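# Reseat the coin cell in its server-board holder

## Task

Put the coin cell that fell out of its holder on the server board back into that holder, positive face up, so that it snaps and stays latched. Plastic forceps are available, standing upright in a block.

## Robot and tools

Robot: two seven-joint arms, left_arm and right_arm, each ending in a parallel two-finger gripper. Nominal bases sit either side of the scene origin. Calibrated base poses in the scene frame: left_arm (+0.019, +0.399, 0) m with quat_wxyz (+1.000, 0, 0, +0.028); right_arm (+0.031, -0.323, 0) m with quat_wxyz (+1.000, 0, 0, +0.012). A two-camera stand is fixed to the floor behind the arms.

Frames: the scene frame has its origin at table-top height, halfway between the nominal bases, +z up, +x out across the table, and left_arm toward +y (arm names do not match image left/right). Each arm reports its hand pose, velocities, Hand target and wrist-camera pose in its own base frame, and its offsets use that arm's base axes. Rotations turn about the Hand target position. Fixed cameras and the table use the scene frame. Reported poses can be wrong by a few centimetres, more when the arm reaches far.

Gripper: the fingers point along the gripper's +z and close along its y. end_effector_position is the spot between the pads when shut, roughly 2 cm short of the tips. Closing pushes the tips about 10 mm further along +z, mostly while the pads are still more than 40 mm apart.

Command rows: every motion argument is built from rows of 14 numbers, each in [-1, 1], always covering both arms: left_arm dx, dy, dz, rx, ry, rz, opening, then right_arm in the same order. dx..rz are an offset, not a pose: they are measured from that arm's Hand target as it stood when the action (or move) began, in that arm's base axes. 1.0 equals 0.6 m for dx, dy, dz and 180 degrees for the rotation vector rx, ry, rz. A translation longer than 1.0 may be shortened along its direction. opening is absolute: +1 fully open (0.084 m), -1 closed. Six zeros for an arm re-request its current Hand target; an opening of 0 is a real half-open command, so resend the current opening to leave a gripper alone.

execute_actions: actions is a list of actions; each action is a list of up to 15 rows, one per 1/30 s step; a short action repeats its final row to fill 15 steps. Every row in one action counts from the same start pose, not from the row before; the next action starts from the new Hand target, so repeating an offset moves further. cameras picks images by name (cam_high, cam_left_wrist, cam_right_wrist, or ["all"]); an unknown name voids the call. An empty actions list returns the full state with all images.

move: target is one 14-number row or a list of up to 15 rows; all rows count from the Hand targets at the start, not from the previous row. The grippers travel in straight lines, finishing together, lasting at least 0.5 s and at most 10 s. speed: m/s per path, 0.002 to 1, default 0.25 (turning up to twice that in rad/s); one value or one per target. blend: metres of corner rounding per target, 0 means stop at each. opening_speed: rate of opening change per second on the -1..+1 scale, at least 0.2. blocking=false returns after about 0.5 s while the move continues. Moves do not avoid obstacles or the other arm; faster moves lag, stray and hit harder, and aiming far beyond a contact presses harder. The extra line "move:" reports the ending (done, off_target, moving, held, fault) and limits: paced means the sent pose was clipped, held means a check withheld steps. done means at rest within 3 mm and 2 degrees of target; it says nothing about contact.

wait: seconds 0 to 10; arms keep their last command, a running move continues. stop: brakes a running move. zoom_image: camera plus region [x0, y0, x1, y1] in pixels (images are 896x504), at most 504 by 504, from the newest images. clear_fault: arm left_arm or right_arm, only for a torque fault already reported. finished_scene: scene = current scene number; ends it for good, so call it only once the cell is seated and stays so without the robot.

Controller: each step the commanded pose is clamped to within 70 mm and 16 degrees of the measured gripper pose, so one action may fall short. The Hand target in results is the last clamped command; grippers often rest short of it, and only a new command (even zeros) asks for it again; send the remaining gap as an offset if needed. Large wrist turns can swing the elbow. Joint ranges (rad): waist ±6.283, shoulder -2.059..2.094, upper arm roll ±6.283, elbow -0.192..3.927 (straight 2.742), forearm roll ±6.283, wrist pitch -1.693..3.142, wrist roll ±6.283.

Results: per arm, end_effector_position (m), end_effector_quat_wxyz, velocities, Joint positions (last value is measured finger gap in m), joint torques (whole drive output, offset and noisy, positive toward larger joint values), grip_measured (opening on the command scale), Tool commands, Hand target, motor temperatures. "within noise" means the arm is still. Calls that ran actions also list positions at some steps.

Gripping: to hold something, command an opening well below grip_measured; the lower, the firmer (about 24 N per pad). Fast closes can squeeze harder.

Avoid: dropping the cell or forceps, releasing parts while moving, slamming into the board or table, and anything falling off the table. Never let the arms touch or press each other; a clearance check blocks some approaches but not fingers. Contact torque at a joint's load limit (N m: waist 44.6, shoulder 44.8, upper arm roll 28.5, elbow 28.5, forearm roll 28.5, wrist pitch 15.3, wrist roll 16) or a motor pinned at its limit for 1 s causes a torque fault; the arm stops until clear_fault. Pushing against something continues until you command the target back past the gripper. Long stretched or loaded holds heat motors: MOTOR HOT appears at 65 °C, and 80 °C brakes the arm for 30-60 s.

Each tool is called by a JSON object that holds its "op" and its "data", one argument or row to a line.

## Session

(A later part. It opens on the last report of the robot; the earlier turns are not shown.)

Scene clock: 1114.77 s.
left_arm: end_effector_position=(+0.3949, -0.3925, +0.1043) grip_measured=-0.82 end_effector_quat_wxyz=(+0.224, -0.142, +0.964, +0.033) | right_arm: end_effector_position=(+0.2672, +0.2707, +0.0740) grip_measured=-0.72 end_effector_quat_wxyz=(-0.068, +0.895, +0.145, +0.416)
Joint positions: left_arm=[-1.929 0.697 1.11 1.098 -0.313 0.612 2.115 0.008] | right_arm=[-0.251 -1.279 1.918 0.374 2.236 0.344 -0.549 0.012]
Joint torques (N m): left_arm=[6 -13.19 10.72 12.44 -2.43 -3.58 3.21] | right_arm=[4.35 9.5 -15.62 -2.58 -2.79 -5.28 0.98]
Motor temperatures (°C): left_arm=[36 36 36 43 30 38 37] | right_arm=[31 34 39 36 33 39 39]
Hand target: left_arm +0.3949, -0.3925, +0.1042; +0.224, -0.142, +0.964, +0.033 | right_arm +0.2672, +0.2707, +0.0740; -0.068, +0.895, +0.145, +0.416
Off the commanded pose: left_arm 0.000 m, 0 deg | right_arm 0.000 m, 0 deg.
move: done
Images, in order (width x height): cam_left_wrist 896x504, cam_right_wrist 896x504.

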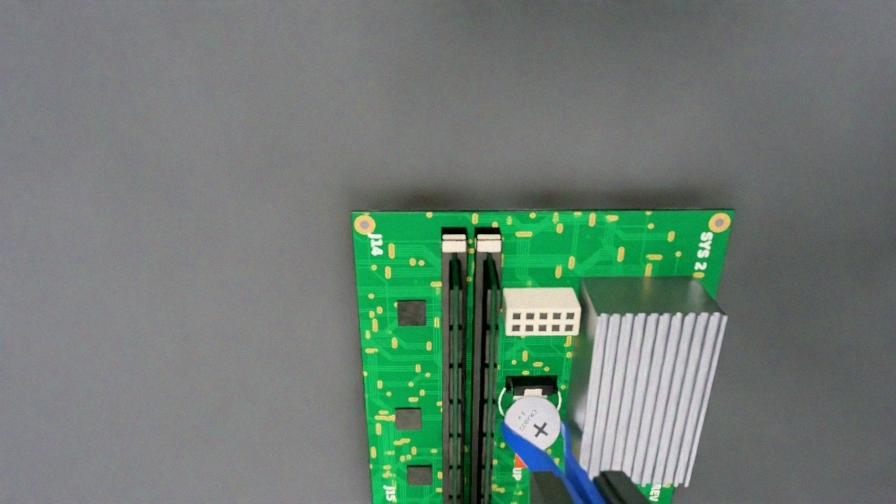

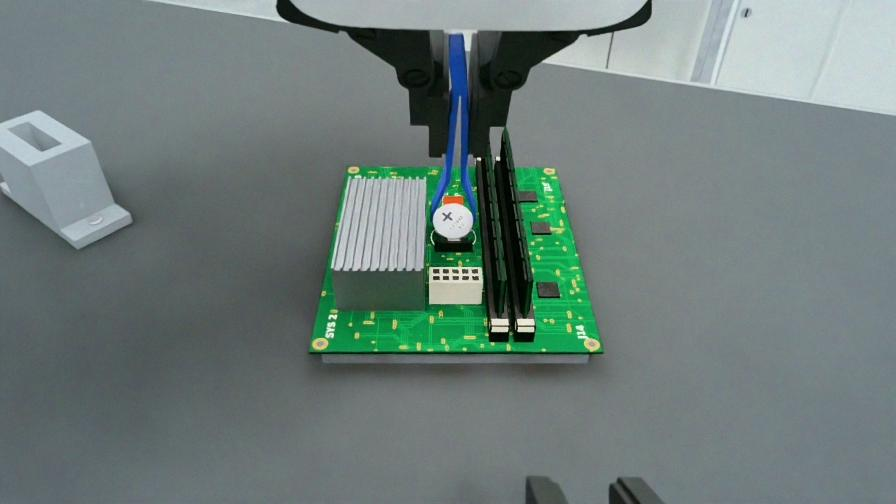

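{"op": "move", "data": {
  "target": [
    [-0.0040, -0.0012, -0.0005, 0, 0, 0, -0.80, 0, 0, 0, 0, 0, 0, -0.7]
  ],
  "speed": 0.02,
  "cameras": ["cam_left_wrist", "cam_right_wrist"]
}}

{"op": "zoom_image", "data": {
  "camera": "cam_right_wrist",
  "region": [425, 190, 485, 280]
}}

{"op": "zoom_image", "data": {
  "camera": "cam_left_wrist",
  "region": [460, 350, 610, 480]
}}

Scene clock: 1130.03 s.
left_arm: end_effector_position=(+0.3925, -0.3932, +0.1039) grip_measured=-0.82 end_effector_quat_wxyz=(+0.224, -0.142, +0.964, +0.033) | right_arm: end_effector_position=(+0.2672, +0.2707, +0.0740) grip_measured=-0.72 end_effector_quat_wxyz=(-0.068, +0.895, +0.145, +0.416)
Joint positions: left_arm=[-1.936 0.697 1.112 1.094 -0.313 0.612 2.111 0.008] | right_arm=[-0.251 -1.279 1.917 0.374 2.236 0.344 -0.549 0.012]
Joint torques (N m): left_arm=[-4.82 -22.04 18.06 12.76 2.5 -0.14 -3.12] | right_arm=[4.42 9.59 -15.65 -2.62 -2.77 -5.14 1.01]
Hand target: left_arm +0.3925, -0.3932, +0.1039; +0.224, -0.142, +0.964, +0.033 | right_arm +0.2672, +0.2707, +0.0740; -0.068, +0.895, +0.145, +0.416
Off the commanded pose: left_arm 0.000 m, 0 deg | right_arm 0.000 m, 0 deg.
move: done
Images, in order (width x height): cam_left_wrist 896x504, cam_right_wrist 896x504.

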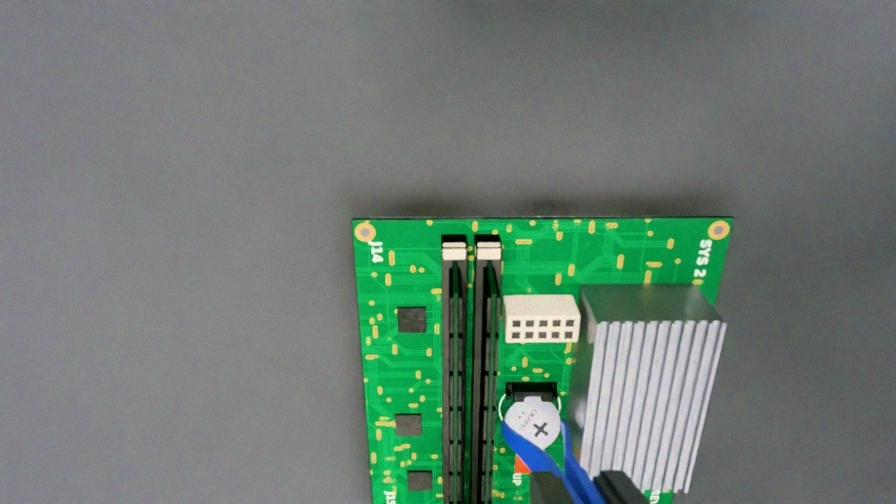

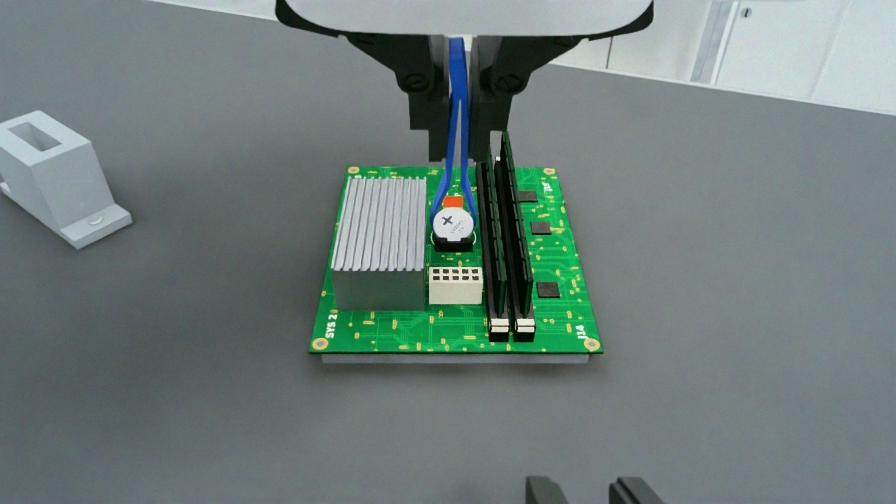

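Scaled by 5.600 from the camera's 896x504 image, which has a finer 1280x720 frame.

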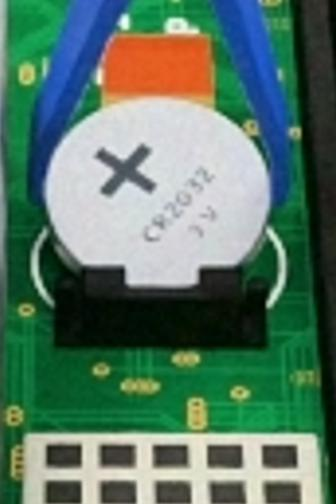

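Scaled by 3.360 from the camera's 896x504 image, which has a finer 1280x720 frame.

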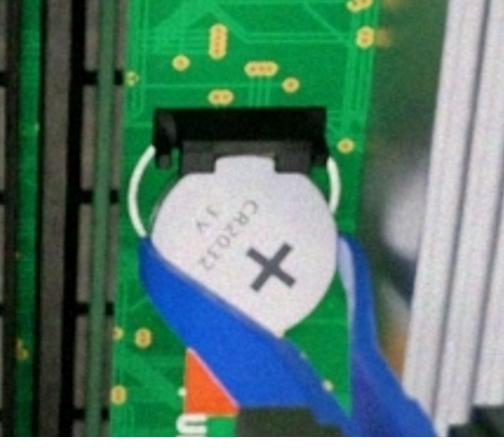

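{"op": "move", "data": {
  "target": [
    [-0.0035, -0.00106, -0.0012, 0, 0, 0, -0.80, 0, 0, 0, 0, 0, 0, -0.7]
  ],
  "speed": 0.02,
  "cameras": ["cam_left_wrist", "cam_right_wrist"]
}}

{"op": "zoom_image", "data": {
  "camera": "cam_right_wrist",
  "region": [425, 190, 485, 280]
}}

{"op": "zoom_image", "data": {
  "camera": "cam_left_wrist",
  "region": [460, 350, 610, 480]
}}

Scene clock: 1135.40 s.
left_arm: end_effector_position=(+0.3904, -0.3938, +0.1033) grip_measured=-0.82 end_effector_quat_wxyz=(+0.224, -0.142, +0.964, +0.033) | right_arm: end_effector_position=(+0.2672, +0.2707, +0.0740) grip_measured=-0.72 end_effector_quat_wxyz=(-0.068, +0.895, +0.145, +0.416)
Joint positions: left_arm=[-1.942 0.697 1.113 1.091 -0.313 0.612 2.107 0.008] | right_arm=[-0.251 -1.279 1.917 0.374 2.236 0.344 -0.549 0.012]
Joint torques (N m): left_arm=[-4.55 -13.04 18.07 12.56 -0.04 -3.38 -3.51] | right_arm=[4.36 9.46 -15.61 -2.5 -2.67 -5.27 1.02]
Hand target: left_arm +0.3904, -0.3939, +0.1032; +0.224, -0.142, +0.964, +0.033 | right_arm +0.2672, +0.2707, +0.0740; -0.068, +0.895, +0.145, +0.416
Off the commanded pose: left_arm 0.000 m, 0 deg | right_arm 0.000 m, 0 deg.
move: done
Images, in order (width x height): cam_left_wrist 896x504, cam_right_wrist 896x504.

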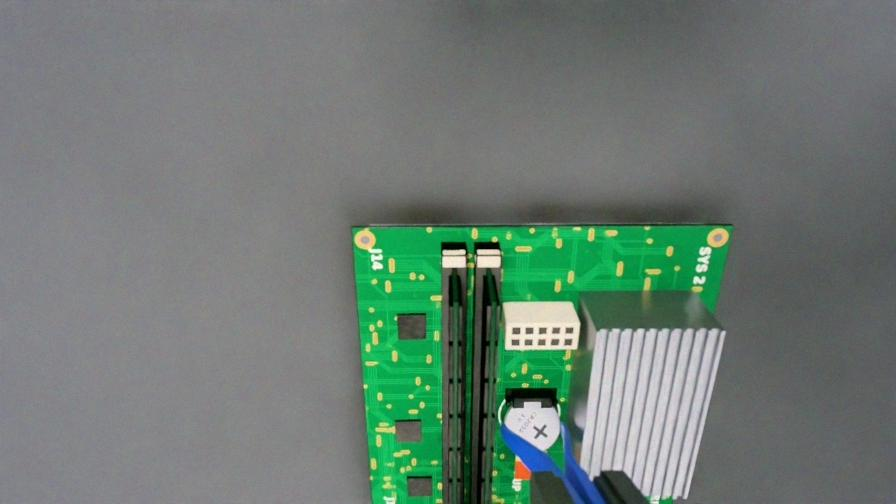

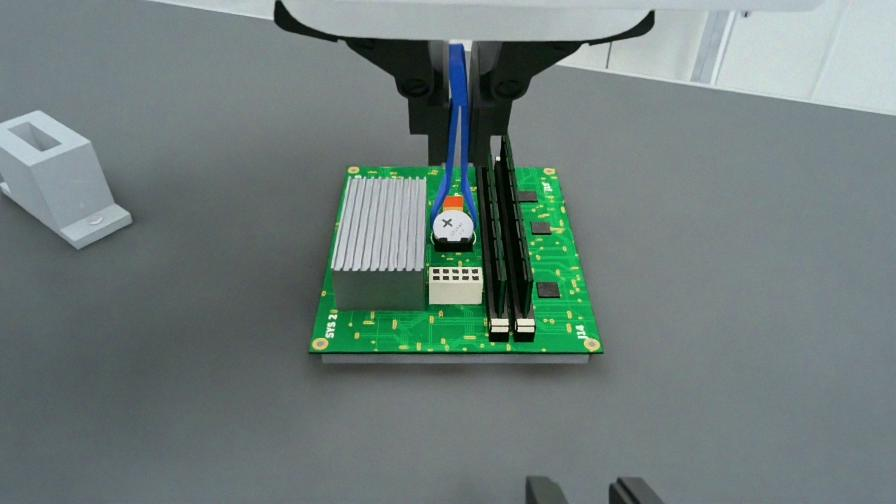

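Scaled by 5.600 from the camera's 896x504 image, which has a finer 1280x720 frame.

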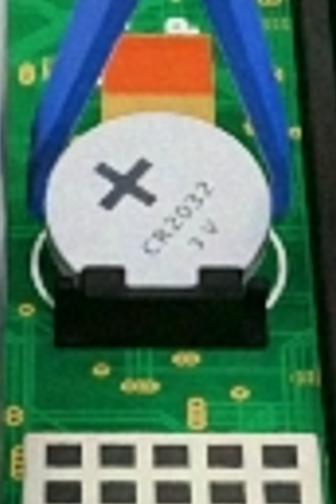

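Scaled by 3.360 from the camera's 896x504 image, which has a finer 1280x720 frame.

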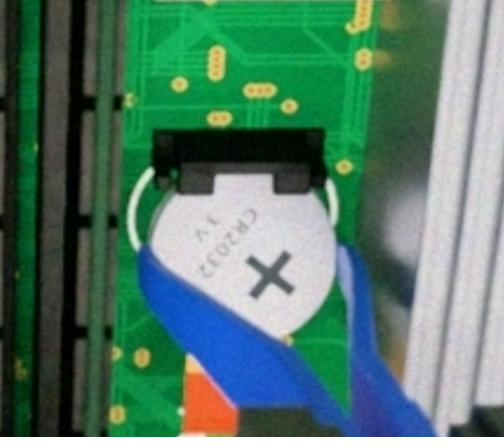

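{"op": "move", "data": {
  "target": [
    [-0.0010, -0.0003, -0.0033, 0, 0, 0, -0.80, 0, 0, 0, 0, 0, 0, -0.7]
  ],
  "speed": 0.02,
  "cameras": ["cam_left_wrist", "cam_right_wrist"]
}}

{"op": "zoom_image", "data": {
  "camera": "cam_right_wrist",
  "region": [425, 190, 485, 280]
}}

{"op": "zoom_image", "data": {
  "camera": "cam_left_wrist",
  "region": [460, 350, 610, 480]
}}

Scene clock: 1144.20 s.
left_arm: end_effector_position=(+0.3898, -0.3940, +0.1013) grip_measured=-0.82 end_effector_quat_wxyz=(+0.224, -0.142, +0.964, +0.033) | right_arm: end_effector_position=(+0.2672, +0.2707, +0.0740) grip_measured=-0.72 end_effector_quat_wxyz=(-0.068, +0.895, +0.145, +0.416)
Joint positions: left_arm=[-1.941 0.7 1.109 1.09 -0.316 0.608 2.106 0.008] | right_arm=[-0.251 -1.279 1.917 0.374 2.236 0.344 -0.549 0.012]
Joint torques (N m): left_arm=[6.01 -13.32 10.1 12.32 -2.84 -3.61 -3.22] | right_arm=[4.38 9.37 -15.68 -2.61 -2.69 -5.11 0.96]
Hand target: left_arm +0.3898, -0.3940, +0.1012; +0.224, -0.142, +0.964, +0.033 | right_arm +0.2672, +0.2707, +0.0740; -0.068, +0.895, +0.145, +0.416
Off the commanded pose: left_arm 0.000 m, 0 deg | right_arm 0.000 m, 0 deg.
move: done
Images, in order (width x height): cam_left_wrist 896x504, cam_right_wrist 896x504.

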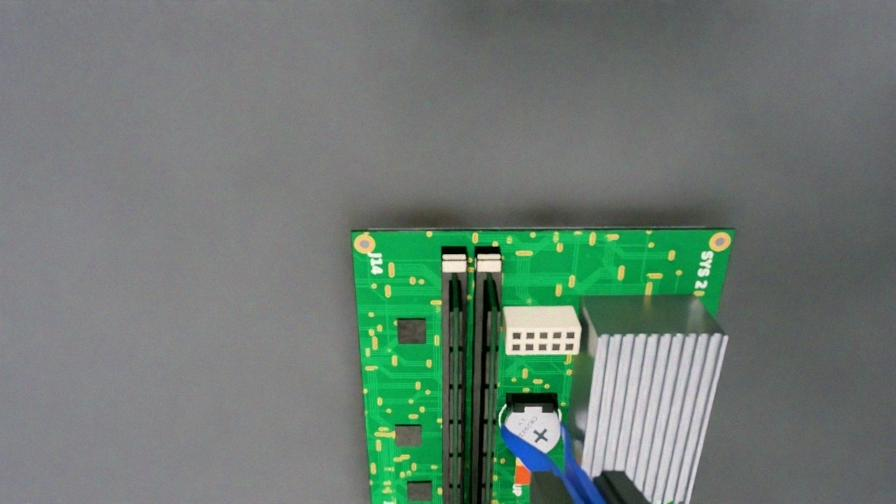

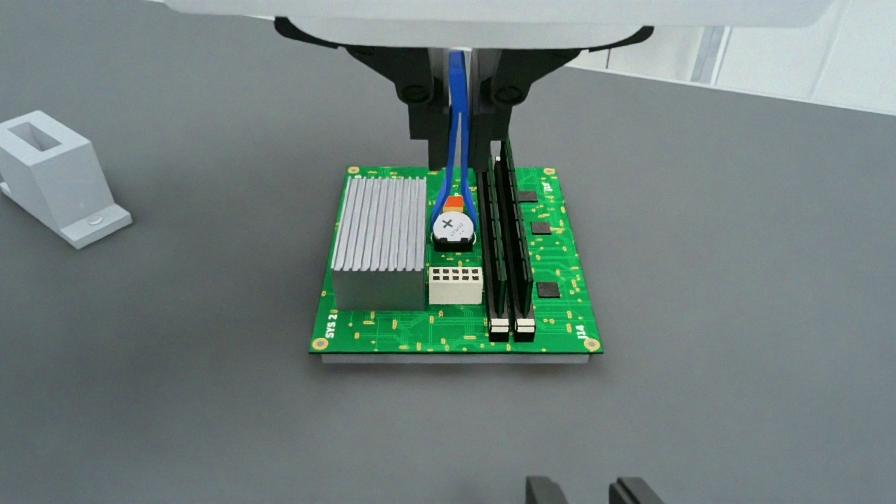

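Scaled by 5.600 from the camera's 896x504 image, which has a finer 1280x720 frame.

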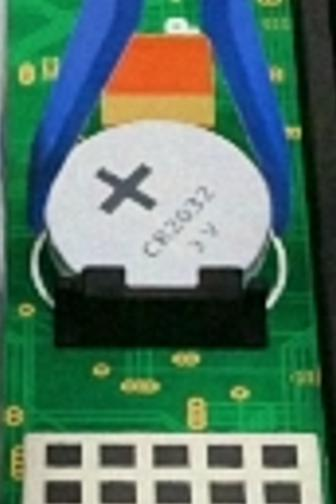

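Scaled by 3.360 from the camera's 896x504 image, which has a finer 1280x720 frame.

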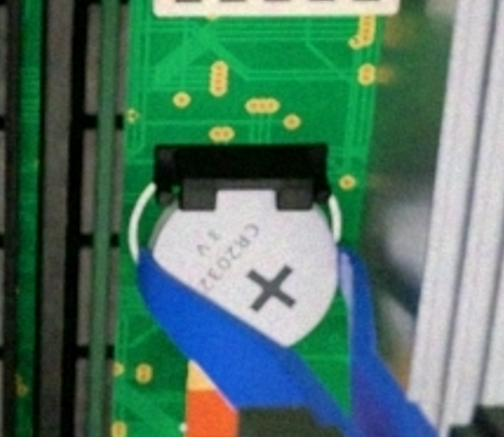

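{"op": "move", "data": {
  "target": [
    [0, 0, 0, 0, 0, 0, -0.66, 0, 0, 0, 0, 0, 0, -0.7]
  ],
  "speed": 0.02,
  "opening_speed": 0.2,
  "cameras": ["cam_left_wrist", "cam_right_wrist"]
}}

{"op": "zoom_image", "data": {
  "camera": "cam_right_wrist",
  "region": [425, 190, 485, 280]
}}

{"op": "zoom_image", "data": {
  "camera": "cam_left_wrist",
  "region": [460, 350, 610, 480]
}}

Scene clock: 1156.33 s.
left_arm: end_effector_position=(+0.3898, -0.3940, +0.1012) grip_measured=-0.68 end_effector_quat_wxyz=(+0.224, -0.142, +0.964, +0.033) | right_arm: end_effector_position=(+0.2672, +0.2707, +0.0740) grip_measured=-0.72 end_effector_quat_wxyz=(-0.068, +0.895, +0.145, +0.416)
Joint positions: left_arm=[-1.941 0.7 1.109 1.09 -0.316 0.608 2.106 0.014] | right_arm=[-0.251 -1.279 1.918 0.374 2.236 0.344 -0.549 0.012]
Joint torques (N m): left_arm=[5.72 -13.32 10.7 12.75 -2.47 -3.26 -3.3] | right_arm=[4.24 9.36 -15.55 -2.61 -2.6 -5.18 0.92]
Hand target: left_arm +0.3898, -0.3940, +0.1012; +0.224, -0.142, +0.964, +0.033 | right_arm +0.2672, +0.2707, +0.0740; -0.068, +0.895, +0.145, +0.416
Off the commanded pose: left_arm 0.000 m, 0 deg | right_arm 0.000 m, 0 deg.
move: done
Images, in order (width x height): cam_left_wrist 896x504, cam_right_wrist 896x504.

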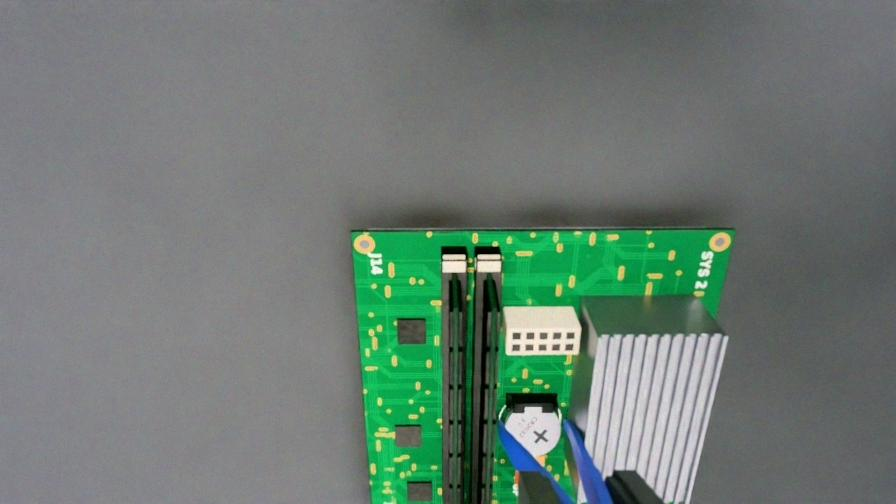

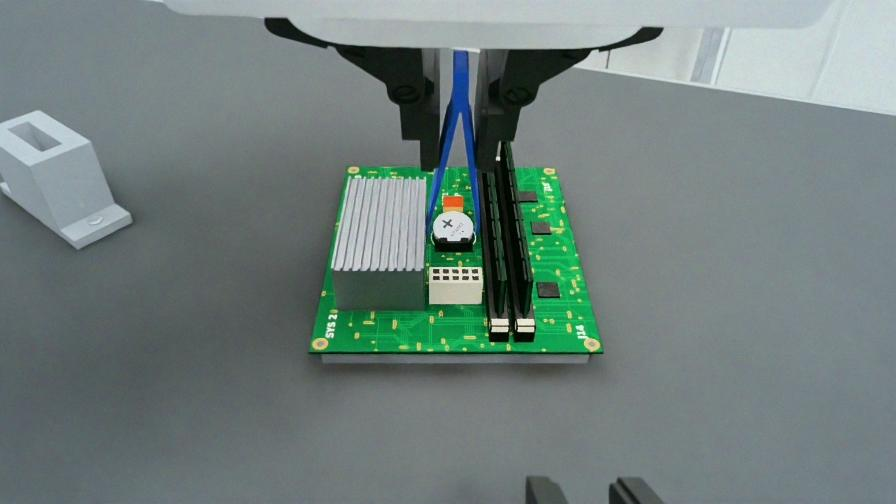

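Scaled by 5.600 from the camera's 896x504 image, which has a finer 1280x720 frame.

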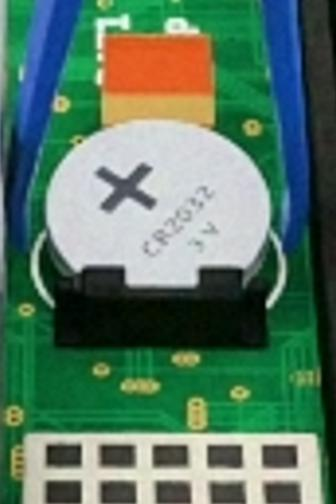

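Scaled by 3.360 from the camera's 896x504 image, which has a finer 1280x720 frame.

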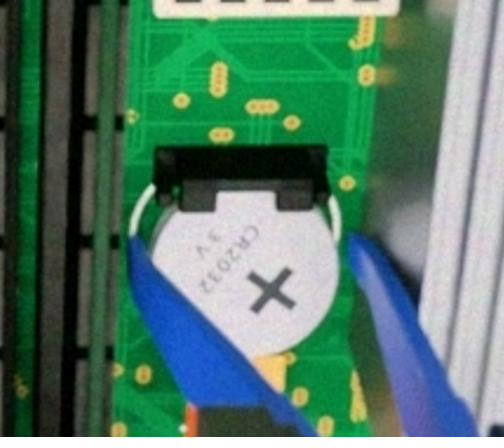

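{"op": "move", "data": {
  "target": [
    [0, 0, 0.03, 0, 0, 0, -0.66, 0, 0, 0, 0, 0, 0, -0.7],
    [0.0824, 0.0249, 0.0475, -0.0417, 0.1382, 0, -0.66, 0, 0, 0, 0, 0, 0, -0.7],
    [0.0824, 0.0249, 0.0475, -0.0417, 0.1382, 0, -1, 0, 0, 0, 0, 0, 0, -0.7]
  ],
  "speed": [0.04, 0.15, 0.1],
  "opening_speed": 0.3,
  "cameras": ["cam_left_wrist", "cam_right_wrist"]
}}

{"op": "zoom_image", "data": {
  "camera": "cam_right_wrist",
  "region": [415, 150, 495, 270]
}}

{"op": "zoom_image", "data": {
  "camera": "cam_left_wrist",
  "region": [440, 350, 620, 504]
}}

Scene clock: 1169.93 s.
left_arm: end_effector_position=(+0.4392, -0.3791, +0.1297) grip_measured=-0.87 end_effector_quat_wxyz=(+0.001, -0.146, +0.989, +0.000) | right_arm: end_effector_position=(+0.2672, +0.2707, +0.0740) grip_measured=-0.72 end_effector_quat_wxyz=(-0.068, +0.895, +0.145, +0.416)
Joint positions: left_arm=[-1.411 0.636 0.871 1.461 -0.538 1.081 2.473 0.006] | right_arm=[-0.251 -1.279 1.917 0.374 2.236 0.344 -0.549 0.012]
Joint torques (N m): left_arm=[5.85 -19.21 7.17 20.37 -2.3 0 3.24] | right_arm=[4.32 8.97 -15.53 -2.65 -2.6 -5.06 0.85]
Hand target: left_arm +0.4392, -0.3791, +0.1297; +0.001, -0.146, +0.989, +0.000 | right_arm +0.2672, +0.2707, +0.0740; -0.068, +0.895, +0.145, +0.416
Off the commanded pose: left_arm 0.000 m, 0 deg | right_arm 0.000 m, 0 deg.
move: done
Images, in order (width x height): cam_left_wrist 896x504, cam_right_wrist 896x504.

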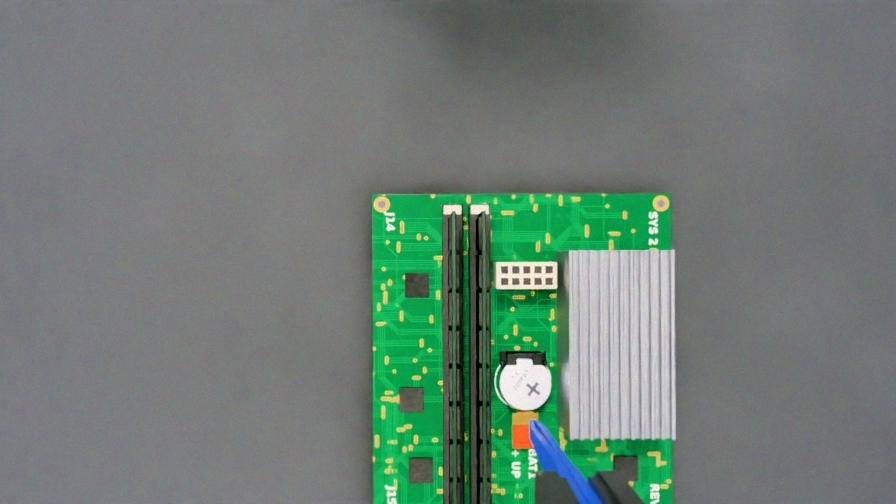

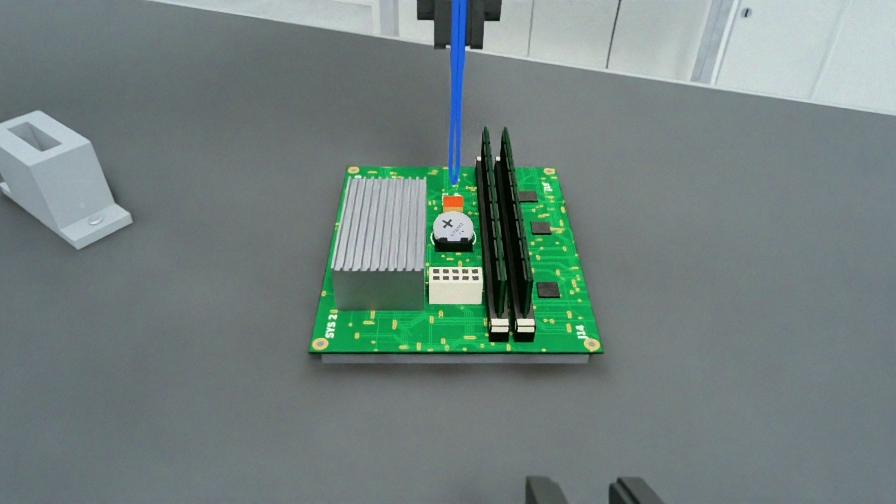

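Scaled by 4.200 from the camera's 896x504 image, which has a finer 1280x720 frame.

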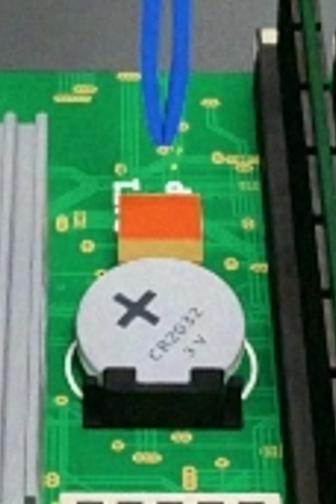

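Scaled by 2.800 from the camera's 896x504 image, which has a finer 1280x720 frame.

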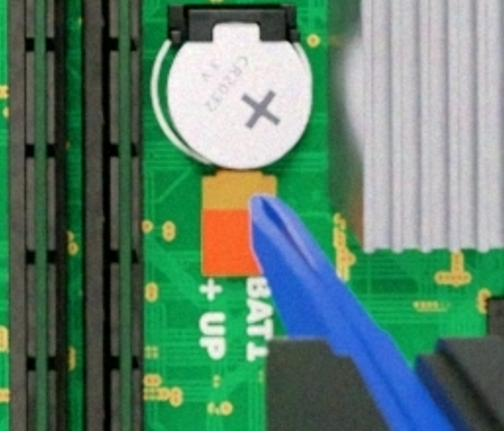

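{"op": "move", "data": {
  "target": [
    [-0.0049, -0.0015, -0.029, 0, 0, 0, -1, 0, 0, 0, 0, 0, 0, -0.7]
  ],
  "speed": 0.04,
  "cameras": ["cam_left_wrist", "cam_right_wrist"]
}}

{"op": "zoom_image", "data": {
  "camera": "cam_right_wrist",
  "region": [425, 180, 485, 270]
}}

{"op": "zoom_image", "data": {
  "camera": "cam_left_wrist",
  "region": [460, 370, 610, 500]
}}

Scene clock: 1182.73 s.
left_arm: end_effector_position=(+0.4363, -0.3800, +0.1125) grip_measured=-0.87 end_effector_quat_wxyz=(+0.002, -0.146, +0.989, +0.000) | right_arm: end_effector_position=(+0.2672, +0.2707, +0.0740) grip_measured=-0.72 end_effector_quat_wxyz=(-0.068, +0.895, +0.145, +0.416)
Joint positions: left_arm=[-1.411 0.654 0.856 1.437 -0.558 1.043 2.482 0.006] | right_arm=[-0.251 -1.279 1.917 0.374 2.236 0.344 -0.549 0.012]
Joint torques (N m): left_arm=[-2.12 -17.14 5.07 13.51 -2.55 -2.73 3.2] | right_arm=[4.19 8.91 -15.51 -2.75 -2.63 -5.08 0.89]
Hand target: left_arm +0.4363, -0.3800, +0.1123; +0.001, -0.146, +0.989, +0.000 | right_arm +0.2672, +0.2707, +0.0740; -0.068, +0.895, +0.145, +0.416
Off the commanded pose: left_arm 0.000 m, 0 deg | right_arm 0.000 m, 0 deg.
move: done
Images, in order (width x height): cam_left_wrist 896x504, cam_right_wrist 896x504.

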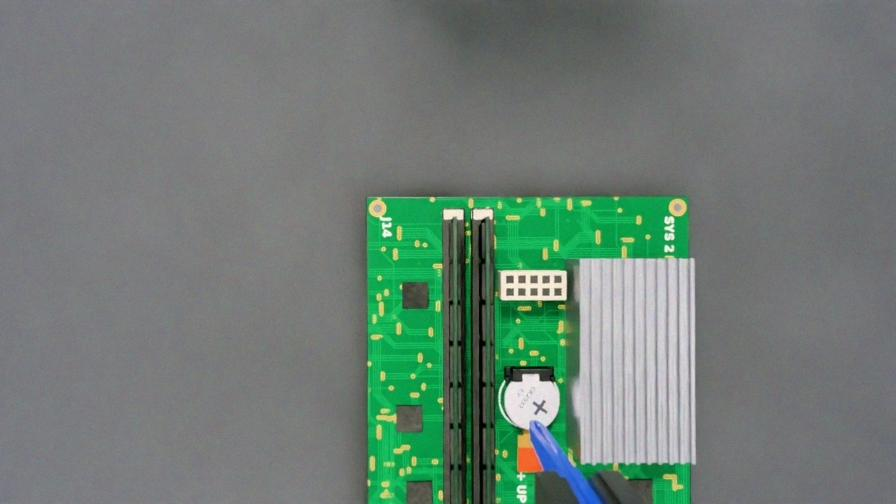

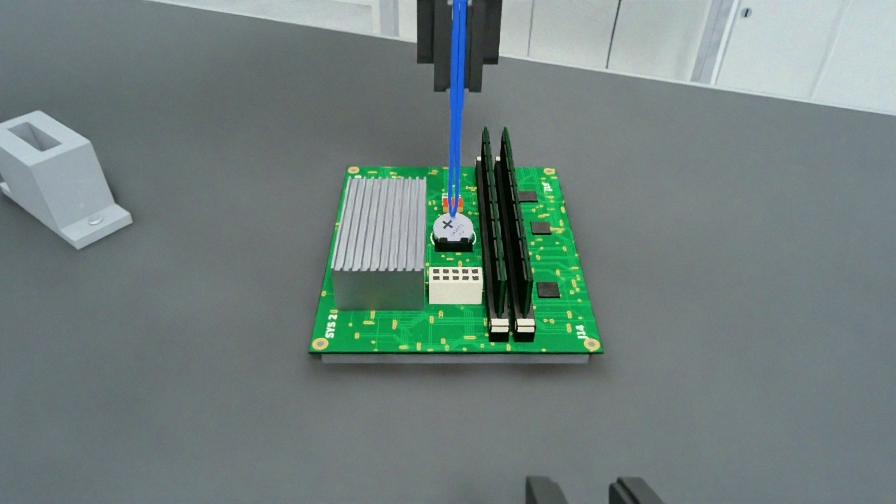

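Scaled by 5.600 from the camera's 896x504 image, which has a finer 1280x720 frame.

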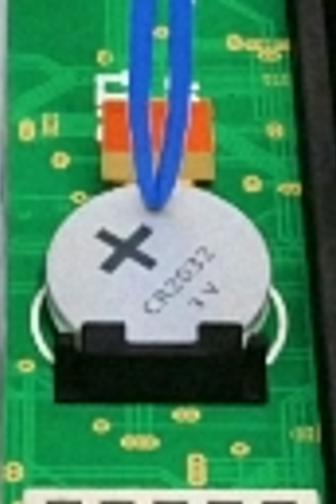

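Scaled by 3.360 from the camera's 896x504 image, which has a finer 1280x720 frame.

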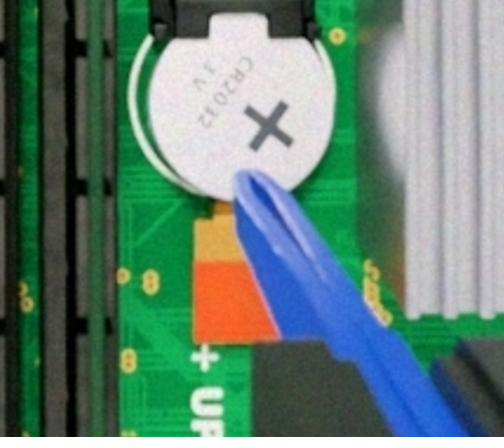

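{"op": "move", "data": {
  "target": [
    [0, 0, -0.0083, 0, 0, 0, -1, 0, 0, 0, 0, 0, 0, -0.7]
  ],
  "speed": 0.02,
  "cameras": ["cam_left_wrist", "cam_right_wrist"]
}}

{"op": "zoom_image", "data": {
  "camera": "cam_right_wrist",
  "region": [425, 180, 485, 270]
}}

{"op": "zoom_image", "data": {
  "camera": "cam_left_wrist",
  "region": [460, 370, 610, 500]
}}

Scene clock: 1188.47 s.
left_arm: end_effector_position=(+0.4364, -0.3802, +0.1078) grip_measured=-0.87 end_effector_quat_wxyz=(+0.002, -0.146, +0.989, +0.000) | right_arm: end_effector_position=(+0.2672, +0.2707, +0.0740) grip_measured=-0.72 end_effector_quat_wxyz=(-0.068, +0.895, +0.145, +0.416)
Joint positions: left_arm=[-1.408 0.661 0.851 1.433 -0.564 1.034 2.486 0.006] | right_arm=[-0.251 -1.279 1.917 0.374 2.236 0.344 -0.549 0.012]
Joint torques (N m): left_arm=[6.5 -5.43 -0.19 0.78 -1.69 -1.11 3.2] | right_arm=[3.98 8.82 -15.44 -2.6 -2.64 -5.02 0.86]
Hand target: left_arm +0.4363, -0.3800, +0.1074; +0.001, -0.146, +0.989, +0.000 | right_arm +0.2672, +0.2707, +0.0740; -0.068, +0.895, +0.145, +0.416
Off the commanded pose: left_arm 0.001 m, 0 deg | right_arm 0.000 m, 0 deg.
move: done
Images, in order (width x height): cam_left_wrist 896x504, cam_right_wrist 896x504.

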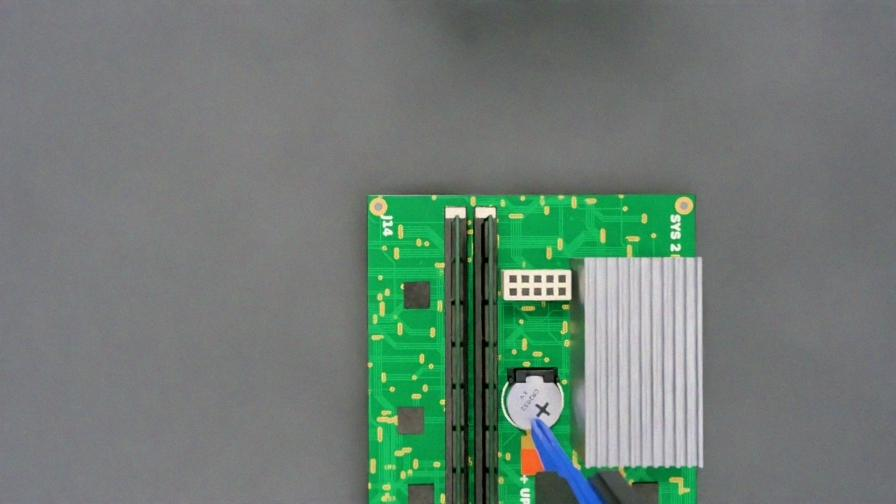

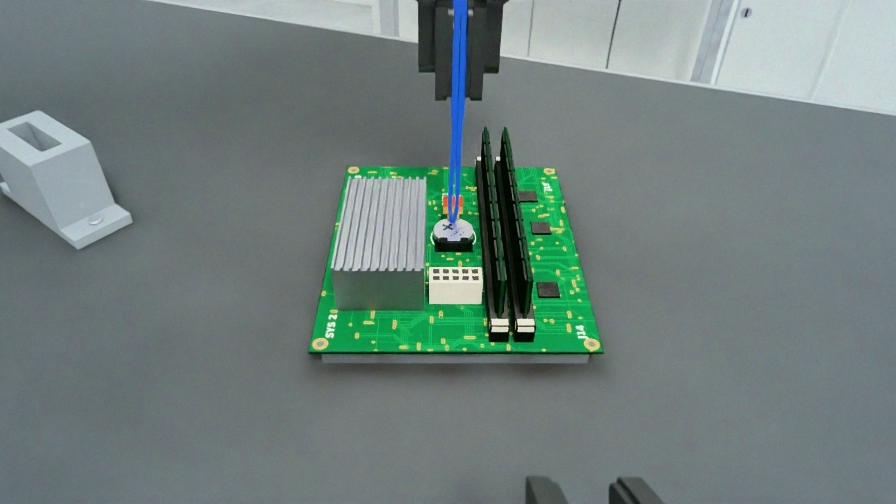

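Scaled by 5.600 from the camera's 896x504 image, which has a finer 1280x720 frame.

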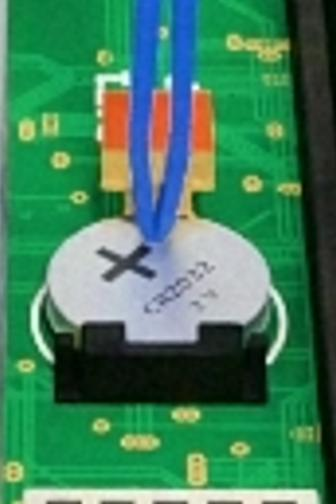

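Scaled by 3.360 from the camera's 896x504 image, which has a finer 1280x720 frame.

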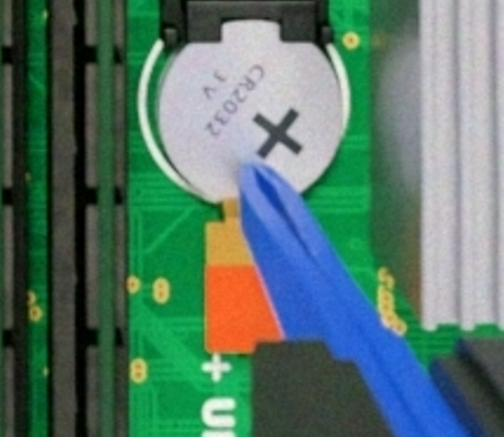

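{"op": "move", "data": {
  "target": [
    [0, 0, 0.03, 0, 0, 0, -1, 0, 0, 0, 0, 0, 0, -0.7]
  ],
  "speed": 0.05,
  "cameras": ["cam_left_wrist", "cam_right_wrist"]
}}

{"op": "zoom_image", "data": {
  "camera": "cam_right_wrist",
  "region": [425, 180, 485, 270]
}}

{"op": "zoom_image", "data": {
  "camera": "cam_left_wrist",
  "region": [460, 350, 610, 480]
}}

Scene clock: 1197.43 s.
left_arm: end_effector_position=(+0.4363, -0.3800, +0.1253) grip_measured=-0.87 end_effector_quat_wxyz=(+0.001, -0.146, +0.989, +0.000) | right_arm: end_effector_position=(+0.2672, +0.2707, +0.0740) grip_measured=-0.72 end_effector_quat_wxyz=(-0.068, +0.895, +0.145, +0.416)
Joint positions: left_arm=[-1.418 0.637 0.869 1.449 -0.541 1.069 2.472 0.006] | right_arm=[-0.251 -1.279 1.917 0.374 2.236 0.344 -0.549 0.012]
Joint torques (N m): left_arm=[-4.04 -27.32 14.58 20.61 2.77 -0.3 -3.23] | right_arm=[4.15 8.75 -15.36 -2.55 -2.47 -5.1 0.86]
Hand target: left_arm +0.4363, -0.3800, +0.1254; +0.001, -0.146, +0.989, +0.000 | right_arm +0.2672, +0.2707, +0.0740; -0.068, +0.895, +0.145, +0.416
Off the commanded pose: left_arm 0.000 m, 0 deg | right_arm 0.000 m, 0 deg.
move: done
Images, in order (width x height): cam_left_wrist 896x504, cam_right_wrist 896x504.

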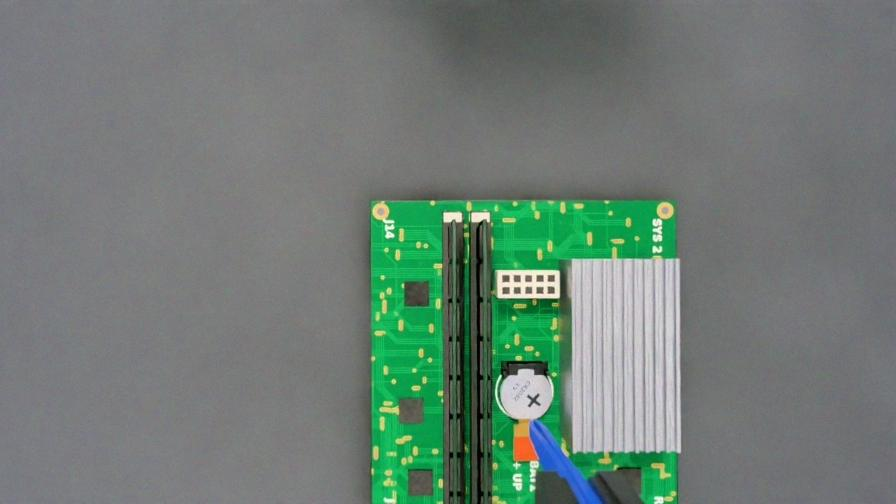

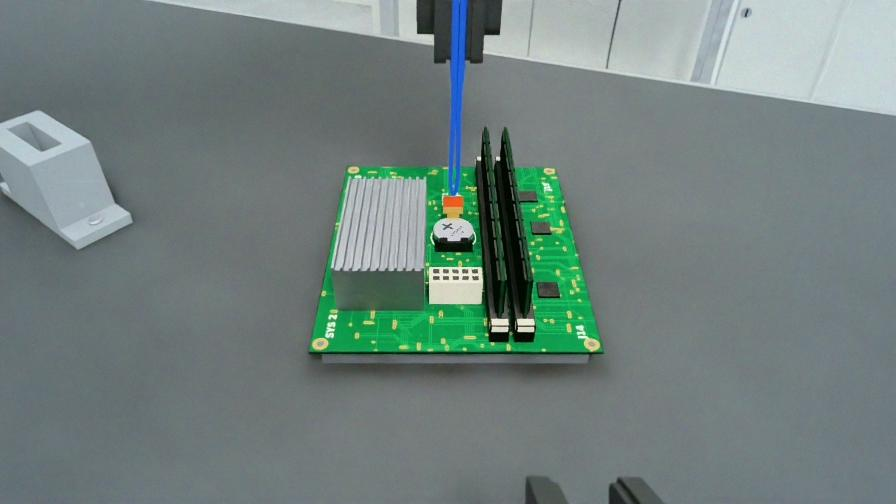

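Scaled by 5.600 from the camera's 896x504 image, which has a finer 1280x720 frame.

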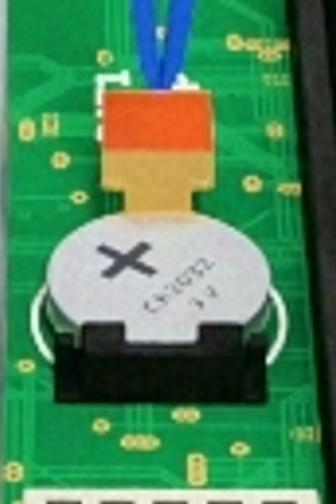

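Scaled by 3.360 from the camera's 896x504 image, which has a finer 1280x720 frame.

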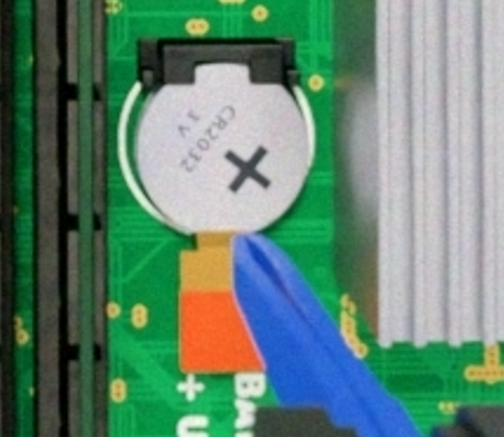

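{"op": "zoom_image", "data": {
  "camera": "cam_right_wrist",
  "region": [430, 195, 475, 255]
}}

{"op": "move", "data": {
  "target": [
    [0.0, 0.06, 0.09, 0, 0, 0, -0.95, 0, 0, 0, 0, 0, 0, -0.7]
  ],
  "speed": 0.15,
  "cameras": ["cam_left_wrist", "cam_right_wrist"]
}}

{"op": "zoom_image", "data": {
  "camera": "cam_left_wrist",
  "region": [440, 320, 540, 440]
}}

Scaled by 8.400 from the camera's 896x504 image, which has a finer 1280x720 frame.

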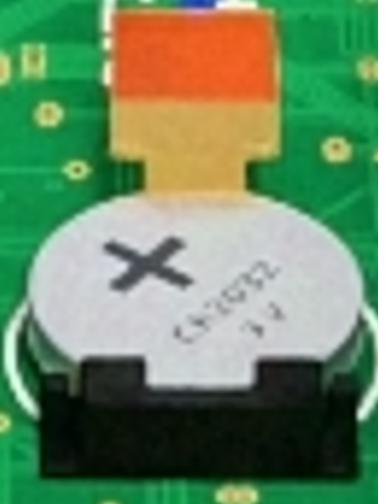

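Scene clock: 1206.70 s.
left_arm: end_effector_position=(+0.4363, -0.3440, +0.1793) grip_measured=-0.87 end_effector_quat_wxyz=(+0.001, -0.146, +0.989, +0.000) | right_arm: end_effector_position=(+0.2672, +0.2707, +0.0740) grip_measured=-0.72 end_effector_quat_wxyz=(-0.068, +0.895, +0.145, +0.416)
Joint positions: left_arm=[-1.465 0.497 0.957 1.403 -0.441 1.137 2.473 0.006] | right_arm=[-0.251 -1.279 1.917 0.374 2.236 0.344 -0.549 0.012]
Joint torques (N m): left_arm=[-4.27 -23.87 13 16.65 2.52 -0.05 -3.32] | right_arm=[4.25 8.56 -15.43 -2.61 -2.4 -5.06 0.76]
Hand target: left_arm +0.4363, -0.3440, +0.1794; +0.001, -0.146, +0.989, +0.000 | right_arm +0.2672, +0.2707, +0.0740; -0.068, +0.895, +0.145, +0.416
Off the commanded pose: left_arm 0.000 m, 0 deg | right_arm 0.000 m, 0 deg.
move: done
Images, in order (width x height): cam_left_wrist 896x504, cam_right_wrist 896x504.

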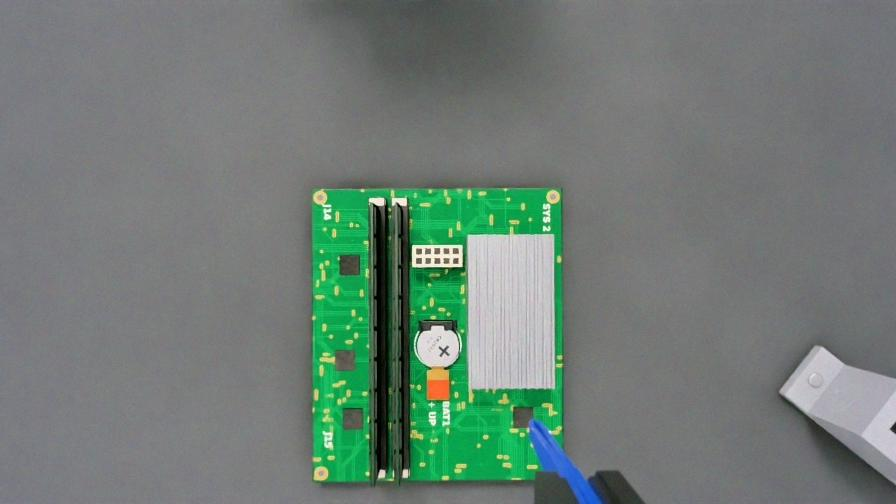

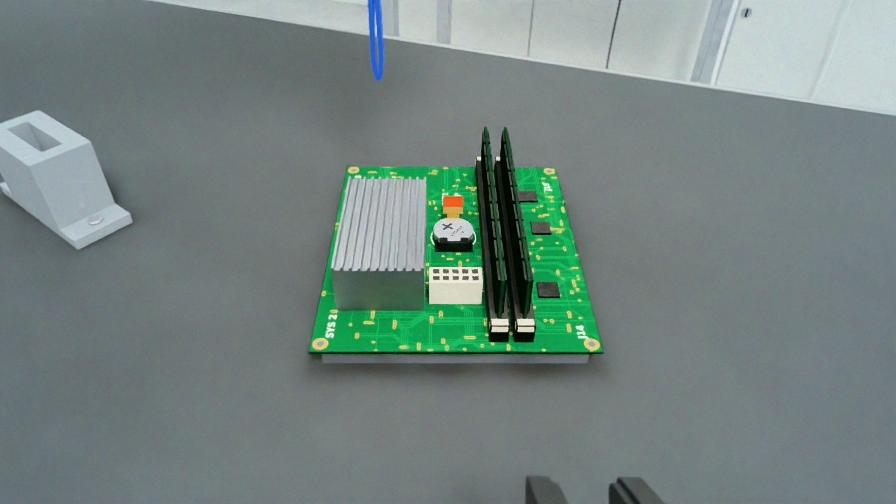

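Scaled by 4.200 from the camera's 896x504 image, which has a finer 1280x720 frame.

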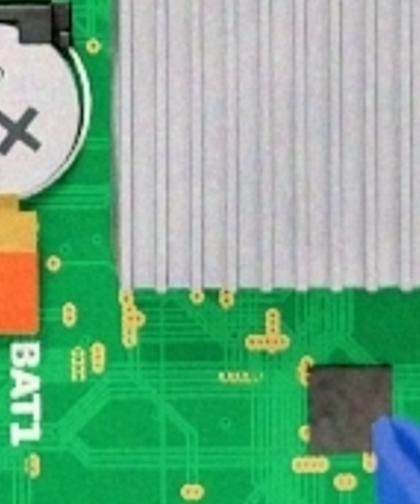

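{"op": "zoom_image", "data": {
  "camera": "cam_left_wrist",
  "region": [405, 310, 470, 410]
}}

{"op": "zoom_image", "data": {
  "camera": "cam_right_wrist",
  "region": [430, 190, 480, 255]
}}

Scaled by 5.040 from the camera's 896x504 image, which has a finer 1280x720 frame.

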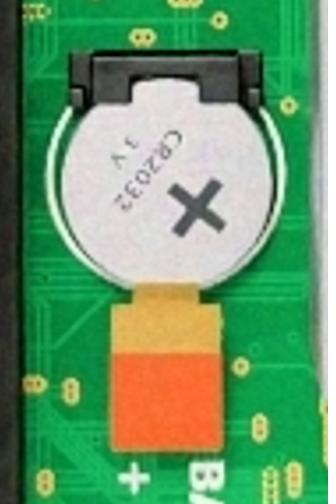

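Scaled by 7.754 from the camera's 896x504 image, which has a finer 1280x720 frame.

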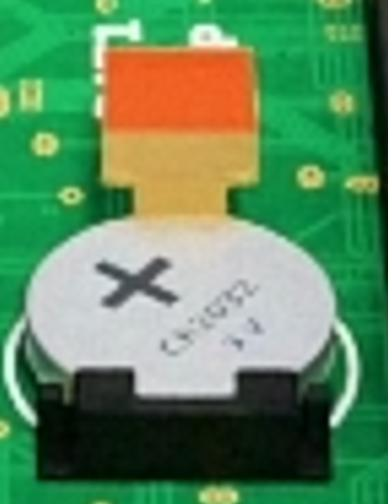

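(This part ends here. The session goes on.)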